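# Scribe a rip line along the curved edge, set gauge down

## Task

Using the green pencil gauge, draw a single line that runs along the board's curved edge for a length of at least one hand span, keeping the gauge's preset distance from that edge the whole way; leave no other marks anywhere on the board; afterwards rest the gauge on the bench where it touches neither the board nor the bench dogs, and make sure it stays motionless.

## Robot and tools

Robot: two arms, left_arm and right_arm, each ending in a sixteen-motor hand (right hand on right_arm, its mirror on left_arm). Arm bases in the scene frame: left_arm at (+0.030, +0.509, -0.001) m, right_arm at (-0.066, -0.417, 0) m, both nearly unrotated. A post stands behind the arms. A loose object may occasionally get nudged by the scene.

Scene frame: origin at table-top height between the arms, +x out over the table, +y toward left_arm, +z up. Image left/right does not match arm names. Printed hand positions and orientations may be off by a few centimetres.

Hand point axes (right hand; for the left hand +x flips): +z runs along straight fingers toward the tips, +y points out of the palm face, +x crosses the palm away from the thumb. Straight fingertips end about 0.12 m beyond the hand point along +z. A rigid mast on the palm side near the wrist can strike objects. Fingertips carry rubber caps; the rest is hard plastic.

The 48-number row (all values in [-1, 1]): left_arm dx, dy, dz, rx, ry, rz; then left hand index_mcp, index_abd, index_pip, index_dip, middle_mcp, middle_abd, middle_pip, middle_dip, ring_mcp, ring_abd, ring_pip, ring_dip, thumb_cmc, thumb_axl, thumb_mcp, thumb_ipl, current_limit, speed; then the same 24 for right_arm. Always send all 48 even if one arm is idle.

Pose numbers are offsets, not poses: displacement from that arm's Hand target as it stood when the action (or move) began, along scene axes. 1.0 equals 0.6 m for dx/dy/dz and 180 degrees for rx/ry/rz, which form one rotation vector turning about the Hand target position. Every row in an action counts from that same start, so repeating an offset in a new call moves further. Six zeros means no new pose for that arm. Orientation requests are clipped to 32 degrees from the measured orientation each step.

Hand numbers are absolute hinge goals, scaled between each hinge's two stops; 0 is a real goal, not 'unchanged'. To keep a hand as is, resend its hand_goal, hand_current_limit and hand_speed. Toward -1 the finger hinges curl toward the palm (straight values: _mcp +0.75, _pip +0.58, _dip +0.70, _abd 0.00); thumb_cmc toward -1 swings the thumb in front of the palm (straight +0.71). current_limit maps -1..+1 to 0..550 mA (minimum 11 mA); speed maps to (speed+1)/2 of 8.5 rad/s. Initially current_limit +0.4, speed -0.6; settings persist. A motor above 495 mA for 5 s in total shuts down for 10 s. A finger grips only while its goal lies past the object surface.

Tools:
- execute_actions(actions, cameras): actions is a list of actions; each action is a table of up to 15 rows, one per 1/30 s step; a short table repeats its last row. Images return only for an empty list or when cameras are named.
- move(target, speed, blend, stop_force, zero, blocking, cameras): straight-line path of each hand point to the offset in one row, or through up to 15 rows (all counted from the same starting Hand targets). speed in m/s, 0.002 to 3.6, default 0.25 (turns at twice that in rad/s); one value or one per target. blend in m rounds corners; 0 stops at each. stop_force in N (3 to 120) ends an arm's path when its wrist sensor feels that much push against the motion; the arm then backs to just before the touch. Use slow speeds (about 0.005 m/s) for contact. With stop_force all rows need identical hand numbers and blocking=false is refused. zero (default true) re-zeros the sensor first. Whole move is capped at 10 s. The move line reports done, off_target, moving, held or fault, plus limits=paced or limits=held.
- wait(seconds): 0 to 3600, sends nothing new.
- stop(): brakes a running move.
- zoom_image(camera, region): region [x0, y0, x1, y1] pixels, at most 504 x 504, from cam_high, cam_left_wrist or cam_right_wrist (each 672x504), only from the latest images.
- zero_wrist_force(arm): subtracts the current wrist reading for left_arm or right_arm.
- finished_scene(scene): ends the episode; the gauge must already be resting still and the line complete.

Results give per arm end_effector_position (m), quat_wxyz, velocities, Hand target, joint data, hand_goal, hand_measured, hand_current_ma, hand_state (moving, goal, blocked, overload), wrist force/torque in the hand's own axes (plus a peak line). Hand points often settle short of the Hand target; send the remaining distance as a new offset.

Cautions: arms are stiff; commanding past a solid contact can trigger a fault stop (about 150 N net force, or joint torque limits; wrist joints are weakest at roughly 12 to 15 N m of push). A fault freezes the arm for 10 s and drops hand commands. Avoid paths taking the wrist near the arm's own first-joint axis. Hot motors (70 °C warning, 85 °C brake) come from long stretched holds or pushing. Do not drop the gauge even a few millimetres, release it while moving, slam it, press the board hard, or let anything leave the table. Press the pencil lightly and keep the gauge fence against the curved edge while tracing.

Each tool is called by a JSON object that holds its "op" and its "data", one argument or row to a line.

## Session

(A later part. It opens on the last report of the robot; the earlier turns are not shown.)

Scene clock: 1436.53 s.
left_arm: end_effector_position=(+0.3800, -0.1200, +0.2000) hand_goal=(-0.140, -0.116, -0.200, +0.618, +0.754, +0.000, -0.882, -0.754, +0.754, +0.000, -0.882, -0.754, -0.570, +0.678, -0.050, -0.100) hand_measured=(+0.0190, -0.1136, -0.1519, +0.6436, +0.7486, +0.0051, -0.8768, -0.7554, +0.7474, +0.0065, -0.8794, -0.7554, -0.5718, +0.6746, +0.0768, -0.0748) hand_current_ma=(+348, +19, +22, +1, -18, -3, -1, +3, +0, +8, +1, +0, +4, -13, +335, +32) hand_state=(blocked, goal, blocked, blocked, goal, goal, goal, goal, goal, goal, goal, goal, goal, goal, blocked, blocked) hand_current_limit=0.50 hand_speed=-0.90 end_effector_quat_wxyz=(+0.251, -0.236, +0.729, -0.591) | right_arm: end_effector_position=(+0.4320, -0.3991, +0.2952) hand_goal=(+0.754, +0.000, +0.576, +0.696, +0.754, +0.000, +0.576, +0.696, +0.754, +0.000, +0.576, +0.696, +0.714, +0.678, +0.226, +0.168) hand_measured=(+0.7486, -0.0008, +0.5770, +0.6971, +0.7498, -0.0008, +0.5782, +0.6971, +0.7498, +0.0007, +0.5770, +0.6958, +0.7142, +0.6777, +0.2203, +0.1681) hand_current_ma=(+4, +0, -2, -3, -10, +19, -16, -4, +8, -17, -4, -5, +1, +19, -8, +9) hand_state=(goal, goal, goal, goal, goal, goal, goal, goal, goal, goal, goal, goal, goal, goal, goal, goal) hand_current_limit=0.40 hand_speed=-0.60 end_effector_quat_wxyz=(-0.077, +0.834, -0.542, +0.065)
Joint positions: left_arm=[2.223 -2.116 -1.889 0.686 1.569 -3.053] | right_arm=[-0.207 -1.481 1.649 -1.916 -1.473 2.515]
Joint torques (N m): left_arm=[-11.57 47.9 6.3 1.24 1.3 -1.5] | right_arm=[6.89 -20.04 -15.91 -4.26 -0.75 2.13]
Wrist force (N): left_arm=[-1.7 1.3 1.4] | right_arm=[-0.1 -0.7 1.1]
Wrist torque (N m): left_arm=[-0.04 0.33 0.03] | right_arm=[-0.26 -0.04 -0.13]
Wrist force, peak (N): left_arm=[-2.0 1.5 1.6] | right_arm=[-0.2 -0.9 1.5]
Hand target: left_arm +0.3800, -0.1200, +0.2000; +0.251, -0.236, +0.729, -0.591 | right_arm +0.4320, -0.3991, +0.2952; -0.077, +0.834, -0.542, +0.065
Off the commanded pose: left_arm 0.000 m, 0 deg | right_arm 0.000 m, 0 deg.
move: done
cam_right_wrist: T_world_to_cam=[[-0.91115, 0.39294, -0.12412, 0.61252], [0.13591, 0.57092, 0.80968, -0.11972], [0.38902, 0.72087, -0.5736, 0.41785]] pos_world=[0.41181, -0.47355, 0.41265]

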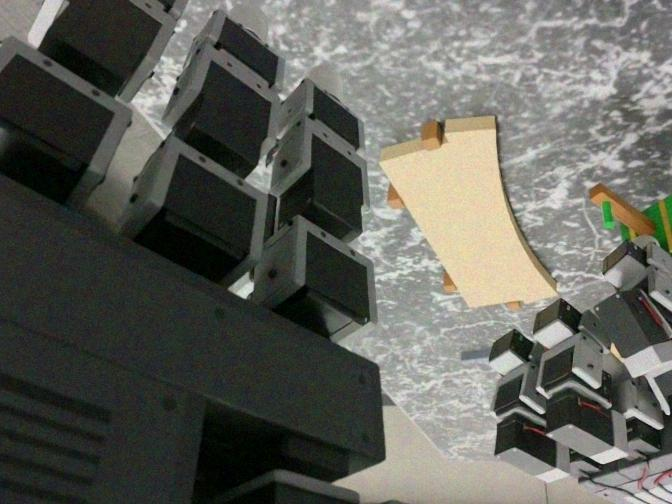

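{"op": "move", "data": {
  "target": [0.1, 0.0267, -0.0667, 0, 0, 0.2322, -0.14,-0.117,-0.2,0.617,0.753,0,-0.883,-0.754,0.753,0,-0.883,-0.754,-0.571,0.677,-0.05,-0.1,0.5,-0.9, 0,0,0,0,0,0, 0.754,0,0.576,0.696,0.754,0,0.576,0.696,0.754,0,0.576,0.696,0.714,0.678,0.226,0.168,0.4,-0.6],
  "speed": 0.08,
  "cameras": ["all"]
}}

Scene clock: 1460.07 s.
left_arm: end_effector_position=(+0.4085, -0.1124, +0.1809) hand_goal=(-0.140, -0.116, -0.200, +0.618, +0.754, +0.000, -0.882, -0.754, +0.754, +0.000, -0.882, -0.754, -0.570, +0.678, -0.050, -0.100) hand_measured=(+0.0190, -0.1121, -0.1506, +0.6423, +0.7486, +0.0065, -0.8794, -0.7554, +0.7474, +0.0051, -0.8781, -0.7554, -0.5730, +0.6746, +0.0768, -0.0739) hand_current_ma=(+343, +7, +22, +7, -16, -7, +14, +2, +1, -1, -13, -4, +8, -8, +323, +33) hand_state=(blocked, goal, blocked, blocked, goal, goal, goal, goal, goal, goal, goal, goal, goal, goal, blocked, blocked) hand_current_limit=0.50 hand_speed=-0.90 end_effector_quat_wxyz=(+0.349, -0.358, +0.678, -0.539) | right_arm: end_effector_position=(+0.4320, -0.3991, +0.2952) hand_goal=(+0.754, +0.000, +0.576, +0.696, +0.754, +0.000, +0.576, +0.696, +0.754, +0.000, +0.576, +0.696, +0.714, +0.678, +0.226, +0.168) hand_measured=(+0.7498, +0.0007, +0.5770, +0.6958, +0.7498, +0.0007, +0.5770, +0.6958, +0.7498, +0.0007, +0.5770, +0.6958, +0.7142, +0.6767, +0.2193, +0.1681) hand_current_ma=(+22, +2, +5, -3, -6, +19, +1, -7, +7, -8, -7, -2, +14, +9, -3, -1) hand_state=(goal, goal, goal, goal, goal, goal, goal, goal, goal, goal, goal, goal, goal, goal, goal, goal) hand_current_limit=0.40 hand_speed=-0.60 end_effector_quat_wxyz=(-0.077, +0.834, -0.542, +0.065)
Joint positions: left_arm=[2.135 -2.202 -1.796 0.663 1.996 -3.135] | right_arm=[-0.207 -1.481 1.649 -1.916 -1.473 2.516]
Joint torques (N m): left_arm=[10.5 52.42 6.01 3.9 -1.25 1.77] | right_arm=[7.11 -21.56 -15 -4.03 -0.94 2.09]
Wrist force (N): left_arm=[-2.0 0.9 1.5] | right_arm=[0.0 -0.8 1.2]
Wrist torque (N m): left_arm=[-0.13 0.36 -0.14] | right_arm=[-0.27 -0.06 -0.13]
Wrist force, peak (N): left_arm=[-2.2 1.2 1.7] | right_arm=[-0.1 -1.0 1.4]
Hand target: left_arm +0.4085, -0.1124, +0.1810; +0.349, -0.358, +0.678, -0.539 (not the last commanded pose) | right_arm +0.4320, -0.3991, +0.2952; -0.077, +0.834, -0.542, +0.065
Off the commanded pose: left_arm 0.039 m, 22 deg | right_arm 0.000 m, 0 deg.
move: held (left_arm; a check stopped the path); limits=held
pose unreachable (left arm): on one or more control steps of this call, first in action 0 (counted from 0), this arm could not follow its commanded pose, so it was not sent that pose on those steps. It may still have moved: this result reports where it is.
cause: moving toward the commanded pose would bring two parts of the arm too close to each other (joints 4 (wrist 1) to 6 (wrist 3) lie between them).
cam_left_wrist: T_world_to_cam=[[0.47764, 0.54665, 0.68778, -0.28921], [-0.78087, -0.09462, 0.61749, 0.14777], [0.40263, -0.832, 0.38166, -0.20039]] pos_world=[0.3342, 0.00536, 0.18415]
cam_right_wrist: T_world_to_cam=[[-0.91112, 0.39302, -0.12407, 0.61253], [0.13602, 0.57093, 0.80966, -0.11976], [0.38905, 0.72082, -0.57364, 0.41784]] pos_world=[0.41182, -0.47355, 0.41265]

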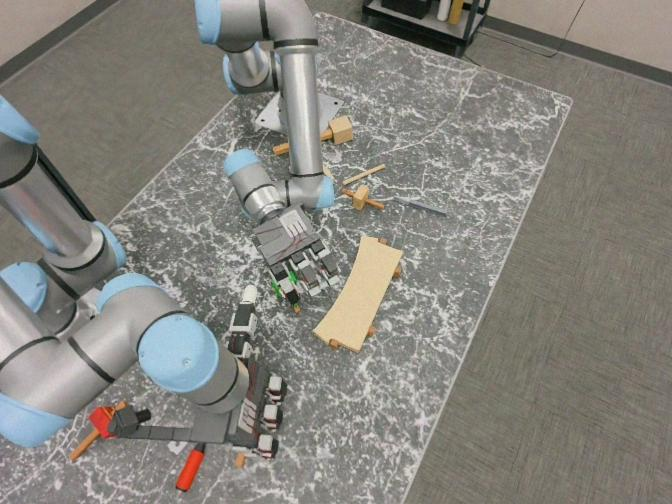

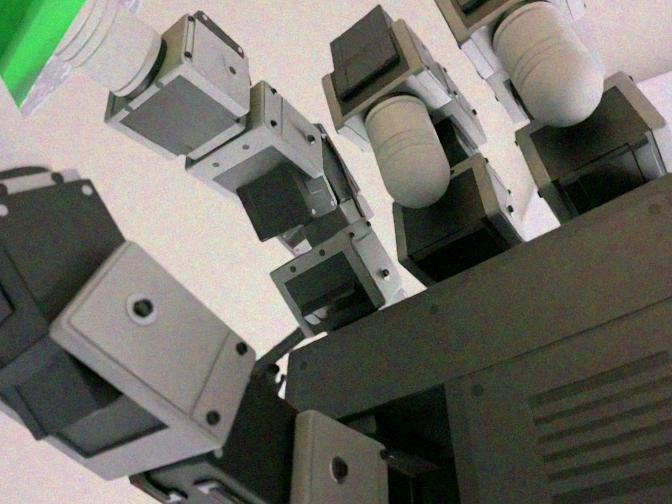

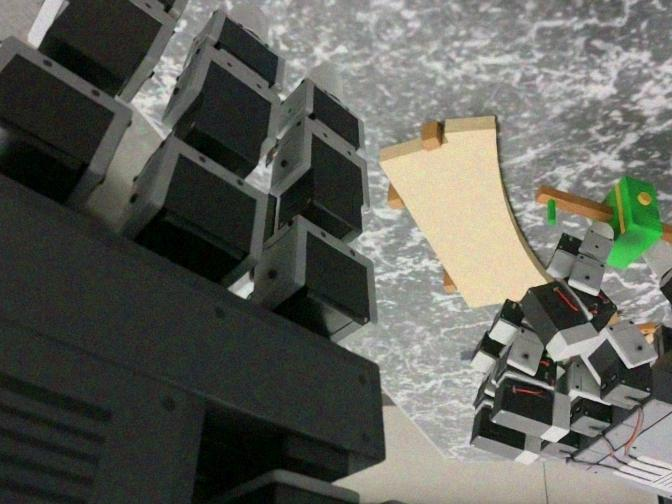

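{"op": "move", "data": {
  "target": [0.0692, 0.104, 0.248, 0, 0, -0.2778, -0.14,-0.117,-0.2,0.617,0.753,0,-0.883,-0.754,0.753,0,-0.883,-0.754,-0.571,0.677,-0.05,-0.1,0.5,-0.9, 0,0,0,0,0,0, 0.754,0,0.576,0.696,0.754,0,0.576,0.696,0.754,0,0.576,0.696,0.714,0.678,0.226,0.168,0.4,-0.6],
  "speed": 0.1,
  "cameras": ["cam_high","cam_right_wrist"]
}}

Scene clock: 1613.40 s.
left_arm: end_effector_position=(+0.4500, -0.0500, +0.3298) hand_goal=(-0.140, -0.116, -0.200, +0.618, +0.754, +0.000, -0.882, -0.754, +0.754, +0.000, -0.882, -0.754, -0.570, +0.678, -0.050, -0.100) hand_measured=(+0.0178, -0.1121, -0.1506, +0.6423, +0.7474, +0.0065, -0.8781, -0.7554, +0.7474, +0.0065, -0.8794, -0.7567, -0.5718, +0.6746, +0.0768, -0.0758) hand_current_ma=(+338, +8, +48, -14, -5, -6, +0, -5, +15, -17, -12, +1, -8, -6, +330, +28) hand_state=(blocked, goal, blocked, blocked, goal, goal, goal, goal, goal, goal, goal, goal, goal, goal, blocked, blocked) hand_current_limit=0.50 hand_speed=-0.90 end_effector_quat_wxyz=(+0.088, -0.038, +0.766, -0.636) | right_arm: end_effector_position=(+0.4320, -0.3991, +0.2952) hand_goal=(+0.754, +0.000, +0.576, +0.696, +0.754, +0.000, +0.576, +0.696, +0.754, +0.000, +0.576, +0.696, +0.714, +0.678, +0.226, +0.168) hand_measured=(+0.7498, +0.0007, +0.5782, +0.6958, +0.7498, -0.0008, +0.5770, +0.6958, +0.7498, -0.0008, +0.5770, +0.6958, +0.7129, +0.6777, +0.2203, +0.1681) hand_current_ma=(+8, -8, +2, -8, -1, +15, +1, -4, +2, -13, -6, +5, +12, +4, -17, +17) hand_state=(goal, goal, goal, goal, goal, goal, goal, goal, goal, goal, goal, goal, goal, goal, goal, goal) hand_current_limit=0.40 hand_speed=-0.60 end_effector_quat_wxyz=(-0.077, +0.834, -0.542, +0.065)
Joint positions: left_arm=[2.611 -1.92 -1.762 0.255 0.675 -2.829] | right_arm=[-0.207 -1.481 1.649 -1.916 -1.473 2.516]
Joint torques (N m): left_arm=[10.16 45.13 27.84 -0.1 -1.72 1.84] | right_arm=[6.16 -21.74 -14.82 -4.13 -0.79 2.2]
Wrist force (N): left_arm=[-1.6 1.0 1.4] | right_arm=[-0.3 -0.7 1.1]
Wrist torque (N m): left_arm=[-0.10 0.32 -0.09] | right_arm=[-0.25 -0.02 -0.14]
Wrist force, peak (N): left_arm=[-2.1 1.2 1.7] | right_arm=[-0.3 -1.1 1.5]
Hand target: left_arm +0.4500, -0.0500, +0.3298; +0.088, -0.038, +0.766, -0.636 | right_arm +0.4320, -0.3991, +0.2952; -0.077, +0.834, -0.542, +0.065
Off the commanded pose: left_arm 0.000 m, 0 deg | right_arm 0.000 m, 0 deg.
move: done
cam_right_wrist: T_world_to_cam=[[-0.91112, 0.39302, -0.12407, 0.61253], [0.13602, 0.57093, 0.80966, -0.11976], [0.38905, 0.72082, -0.57364, 0.41784]] pos_world=[0.41182, -0.47355, 0.41265]

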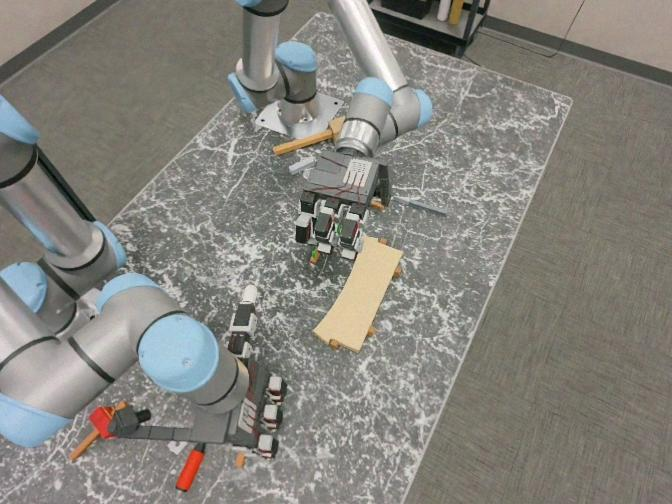

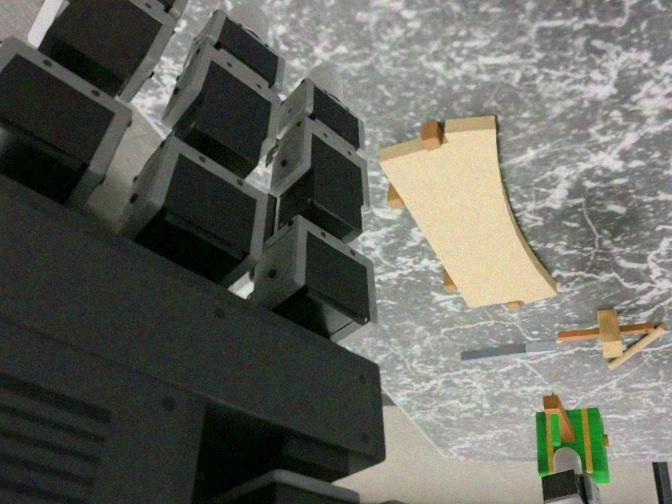

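{"op": "move", "data": {
  "target": [0,0,0, 0, 0, -0.1389, -0.14,-0.117,-0.2,0.617,0.753,0,-0.883,-0.754,0.753,0,-0.883,-0.754,-0.571,0.677,-0.05,-0.1,0.5,-0.9, 0,0,0,0,0,0, 0.754,0,0.576,0.696,0.754,0,0.576,0.696,0.754,0,0.576,0.696,0.714,0.678,0.226,0.168,0.4,-0.6],
  "speed": 0.08
}}

{"op": "move", "data": {
  "target": [0,0,0, 0, 0, -0.0556, -0.14,-0.117,-0.2,0.617,0.753,0,-0.883,-0.754,0.753,0,-0.883,-0.754,-0.571,0.677,-0.05,-0.1,0.5,-0.9, 0,0,0,0,0,0, 0.754,0,0.576,0.696,0.754,0,0.576,0.696,0.754,0,0.576,0.696,0.714,0.678,0.226,0.168,0.4,-0.6],
  "speed": 0.05
}}

Scene clock: 1624.40 s.
left_arm: end_effector_position=(+0.4500, -0.0500, +0.3298) hand_goal=(-0.140, -0.116, -0.200, +0.618, +0.754, +0.000, -0.882, -0.754, +0.754, +0.000, -0.882, -0.754, -0.570, +0.678, -0.050, -0.100) hand_measured=(+0.0178, -0.1121, -0.1506, +0.6423, +0.7486, +0.0036, -0.8794, -0.7554, +0.7462, +0.0051, -0.8794, -0.7567, -0.5730, +0.6746, +0.0768, -0.0739) hand_current_ma=(+351, +4, +30, -7, -7, -7, +22, -2, +5, +10, -3, -9, +10, -5, +309, +26) hand_state=(blocked, goal, blocked, blocked, goal, goal, goal, goal, goal, goal, goal, goal, goal, goal, blocked, blocked) hand_current_limit=0.50 hand_speed=-0.90 end_effector_quat_wxyz=(-0.052, +0.128, +0.756, -0.640) | right_arm: end_effector_position=(+0.4320, -0.3991, +0.2952) hand_goal=(+0.754, +0.000, +0.576, +0.696, +0.754, +0.000, +0.576, +0.696, +0.754, +0.000, +0.576, +0.696, +0.714, +0.678, +0.226, +0.168) hand_measured=(+0.7498, -0.0008, +0.5770, +0.6958, +0.7498, -0.0008, +0.5770, +0.6958, +0.7486, -0.0008, +0.5782, +0.6958, +0.7129, +0.6777, +0.2193, +0.1681) hand_current_ma=(-2, +2, +3, +7, +6, +7, +3, -4, +9, -14, -9, -3, +11, +11, -10, +9) hand_state=(goal, goal, goal, goal, goal, goal, goal, goal, goal, goal, goal, goal, goal, goal, goal, goal) hand_current_limit=0.40 hand_speed=-0.60 end_effector_quat_wxyz=(-0.077, +0.834, -0.542, +0.065)
Joint positions: left_arm=[2.666 -1.958 -1.624 -0.39 0.24 -2.238] | right_arm=[-0.207 -1.481 1.649 -1.916 -1.473 2.516]
Joint torques (N m): left_arm=[-11.91 46.91 28.75 0.47 -2.9 1.71] | right_arm=[6.81 -23.81 -16.15 -3.99 -0.79 2.18]
Wrist force (N): left_arm=[-1.8 1.0 1.4] | right_arm=[-0.2 -1.0 1.2]
Wrist torque (N m): left_arm=[-0.09 0.34 -0.11] | right_arm=[-0.30 -0.04 -0.14]
Wrist force, peak (N): left_arm=[-1.9 1.5 1.7] | right_arm=[-0.2 -1.1 1.5]
Hand target: left_arm +0.4500, -0.0500, +0.3298; -0.052, +0.128, +0.756, -0.640 | right_arm +0.4320, -0.3991, +0.2952; -0.077, +0.834, -0.542, +0.065
Off the commanded pose: left_arm 0.000 m, 0 deg | right_arm 0.000 m, 0 deg.
move: done

Scene clock: 1626.93 s.
left_arm: end_effector_position=(+0.4499, -0.0501, +0.3298) hand_goal=(-0.140, -0.116, -0.200, +0.618, +0.754, +0.000, -0.882, -0.754, +0.754, +0.000, -0.882, -0.754, -0.570, +0.678, -0.050, -0.100) hand_measured=(+0.0178, -0.1121, -0.1493, +0.6436, +0.7486, +0.0051, -0.8794, -0.7554, +0.7474, +0.0065, -0.8781, -0.7554, -0.5718, +0.6746, +0.0777, -0.0748) hand_current_ma=(+341, +20, +36, +7, -14, -7, +21, +3, +5, +2, +2, -17, +3, +5, +324, +35) hand_state=(blocked, goal, blocked, blocked, goal, goal, goal, goal, goal, goal, goal, goal, goal, goal, blocked, blocked) hand_current_limit=0.50 hand_speed=-0.90 end_effector_quat_wxyz=(-0.107, +0.194, +0.742, -0.633) | right_arm: end_effector_position=(+0.4320, -0.3991, +0.2952) hand_goal=(+0.754, +0.000, +0.576, +0.696, +0.754, +0.000, +0.576, +0.696, +0.754, +0.000, +0.576, +0.696, +0.714, +0.678, +0.226, +0.168) hand_measured=(+0.7498, +0.0007, +0.5770, +0.6958, +0.7498, -0.0008, +0.5770, +0.6958, +0.7498, +0.0007, +0.5770, +0.6958, +0.7129, +0.6767, +0.2203, +0.1681) hand_current_ma=(+1, -1, +5, +7, +6, +13, -13, -22, +0, -2, -12, +0, +5, -9, +0, -1) hand_state=(goal, goal, goal, goal, goal, goal, goal, goal, goal, goal, goal, goal, goal, goal, goal, goal) hand_current_limit=0.40 hand_speed=-0.60 end_effector_quat_wxyz=(-0.077, +0.834, -0.542, +0.065)
Joint positions: left_arm=[2.666 -1.923 -1.475 -1.374 0.177 -1.422] | right_arm=[-0.207 -1.481 1.649 -1.916 -1.473 2.516]
Joint torques (N m): left_arm=[5.59 25.81 30.52 0.41 -2.47 1.44] | right_arm=[6.99 -23.46 -15.11 -3.94 -0.7 2.1]
Wrist force (N): left_arm=[-1.8 1.3 1.6] | right_arm=[-0.2 -1.1 1.3]
Wrist torque (N m): left_arm=[-0.08 0.37 -0.13] | right_arm=[-0.33 -0.04 -0.15]
Wrist force, peak (N): left_arm=[-1.9 1.5 1.7] | right_arm=[-0.3 -0.9 1.6]
Hand target: left_arm +0.4500, -0.0500, +0.3298; -0.107, +0.194, +0.742, -0.633 | right_arm +0.4320, -0.3991, +0.2952; -0.077, +0.834, -0.542, +0.065
Off the commanded pose: left_arm 0.000 m, 0 deg | right_arm 0.000 m, 0 deg.
move: done

{"op": "move", "data": {
  "target": [0,0,0, 0, 0, -0.0556, -0.14,-0.117,-0.2,0.617,0.753,0,-0.883,-0.754,0.753,0,-0.883,-0.754,-0.571,0.677,-0.05,-0.1,0.5,-0.9, 0,0,0,0,0,0, 0.754,0,0.576,0.696,0.754,0,0.576,0.696,0.754,0,0.576,0.696,0.714,0.678,0.226,0.168,0.4,-0.6],
  "speed": 0.05
}}

{"op": "move", "data": {
  "target": [0,0,0, 0, 0, -0.0833, -0.14,-0.117,-0.2,0.617,0.753,0,-0.883,-0.754,0.753,0,-0.883,-0.754,-0.571,0.677,-0.05,-0.1,0.5,-0.9, 0,0,0,0,0,0, 0.754,0,0.576,0.696,0.754,0,0.576,0.696,0.754,0,0.576,0.696,0.714,0.678,0.226,0.168,0.4,-0.6],
  "speed": 0.08,
  "cameras": ["cam_high"]
}}

Scene clock: 1635.87 s.
left_arm: end_effector_position=(+0.4499, -0.0500, +0.3298) hand_goal=(-0.140, -0.116, -0.200, +0.618, +0.754, +0.000, -0.882, -0.754, +0.754, +0.000, -0.882, -0.754, -0.570, +0.678, -0.050, -0.100) hand_measured=(+0.0190, -0.1136, -0.1506, +0.6423, +0.7486, +0.0051, -0.8794, -0.7554, +0.7474, +0.0065, -0.8781, -0.7554, -0.5730, +0.6756, +0.0777, -0.0748) hand_current_ma=(+345, +10, +39, +11, -7, -11, +16, +1, +1, +1, -12, -1, +0, -10, +321, +15) hand_state=(blocked, goal, blocked, blocked, goal, goal, goal, goal, goal, goal, goal, goal, goal, goal, blocked, blocked) hand_current_limit=0.50 hand_speed=-0.90 end_effector_quat_wxyz=(-0.162, +0.258, +0.722, -0.621) | right_arm: end_effector_position=(+0.4320, -0.3991, +0.2952) hand_goal=(+0.754, +0.000, +0.576, +0.696, +0.754, +0.000, +0.576, +0.696, +0.754, +0.000, +0.576, +0.696, +0.714, +0.678, +0.226, +0.168) hand_measured=(+0.7498, -0.0008, +0.5770, +0.6958, +0.7486, +0.0007, +0.5757, +0.6958, +0.7498, +0.0007, +0.5770, +0.6958, +0.7129, +0.6777, +0.2203, +0.1681) hand_current_ma=(+6, -3, +2, +3, +13, +23, -2, -1, +7, +2, -10, -6, +9, +0, -5, +16) hand_state=(goal, goal, goal, goal, goal, goal, goal, goal, goal, goal, goal, goal, goal, goal, goal, goal) hand_current_limit=0.40 hand_speed=-0.60 end_effector_quat_wxyz=(-0.077, +0.834, -0.542, +0.065)
Joint positions: left_arm=[2.657 -2.061 -1.109 -2.32 0.249 -0.689] | right_arm=[-0.207 -1.481 1.649 -1.916 -1.473 2.516]
Joint torques (N m): left_arm=[9.33 31.36 29.71 -0.29 0.15 1.73] | right_arm=[5.93 -24.96 -15.26 -4.1 -0.55 1.95]
Wrist force (N): left_arm=[-1.8 1.1 1.6] | right_arm=[-0.3 -0.9 1.2]
Wrist torque (N m): left_arm=[-0.11 0.34 -0.10] | right_arm=[-0.29 -0.03 -0.15]
Wrist force, peak (N): left_arm=[-1.9 1.5 1.8] | right_arm=[-0.3 -0.9 1.5]
Hand target: left_arm +0.4500, -0.0500, +0.3298; -0.162, +0.258, +0.722, -0.621 | right_arm +0.4320, -0.3991, +0.2952; -0.077, +0.834, -0.542, +0.065
Off the commanded pose: left_arm 0.000 m, 0 deg | right_arm 0.000 m, 0 deg.
move: done

Scene clock: 1638.07 s.
left_arm: end_effector_position=(+0.4500, -0.0500, +0.3298) hand_goal=(-0.140, -0.116, -0.200, +0.618, +0.754, +0.000, -0.882, -0.754, +0.754, +0.000, -0.882, -0.754, -0.570, +0.678, -0.050, -0.100) hand_measured=(+0.0190, -0.1121, -0.1506, +0.6436, +0.7486, +0.0051, -0.8781, -0.7554, +0.7474, +0.0065, -0.8794, -0.7554, -0.5730, +0.6756, +0.0768, -0.0748) hand_current_ma=(+352, +11, +37, +5, -12, -9, +4, +4, +14, +10, -7, -9, +2, -9, +325, +38) hand_state=(blocked, goal, blocked, blocked, goal, goal, goal, goal, goal, goal, goal, goal, goal, goal, blocked, blocked) hand_current_limit=0.50 hand_speed=-0.90 end_effector_quat_wxyz=(-0.242, +0.350, +0.682, -0.595) | right_arm: end_effector_position=(+0.4320, -0.3991, +0.2952) hand_goal=(+0.754, +0.000, +0.576, +0.696, +0.754, +0.000, +0.576, +0.696, +0.754, +0.000, +0.576, +0.696, +0.714, +0.678, +0.226, +0.168) hand_measured=(+0.7498, +0.0007, +0.5770, +0.6971, +0.7498, -0.0008, +0.5770, +0.6958, +0.7498, +0.0007, +0.5757, +0.6958, +0.7142, +0.6777, +0.2193, +0.1672) hand_current_ma=(+16, +4, +5, -2, +11, +2, -9, -5, +8, -12, -6, -13, +6, -3, +0, +11) hand_state=(goal, goal, goal, goal, goal, goal, goal, goal, goal, goal, goal, goal, goal, goal, goal, goal) hand_current_limit=0.40 hand_speed=-0.60 end_effector_quat_wxyz=(-0.077, +0.834, -0.542, +0.065)
Joint positions: left_arm=[2.628 -2.333 -0.611 -2.919 0.444 -0.296] | right_arm=[-0.207 -1.481 1.649 -1.916 -1.473 2.516]
Joint torques (N m): left_arm=[-11.47 39 27.12 -1.99 0.78 1.76] | right_arm=[6.37 -25.79 -15.04 -3.98 -0.63 2.03]
Wrist force (N): left_arm=[-1.4 1.2 1.7] | right_arm=[-0.2 -0.9 1.4]
Wrist torque (N m): left_arm=[-0.10 0.32 -0.09] | right_arm=[-0.31 -0.04 -0.14]
Wrist force, peak (N): left_arm=[-1.8 1.4 1.9] | right_arm=[-0.1 -1.0 1.5]
Hand target: left_arm +0.4500, -0.0500, +0.3298; -0.242, +0.350, +0.682, -0.595 | right_arm +0.4320, -0.3991, +0.2952; -0.077, +0.834, -0.542, +0.065
Off the commanded pose: left_arm 0.000 m, 0 deg | right_arm 0.000 m, 0 deg.
move: done

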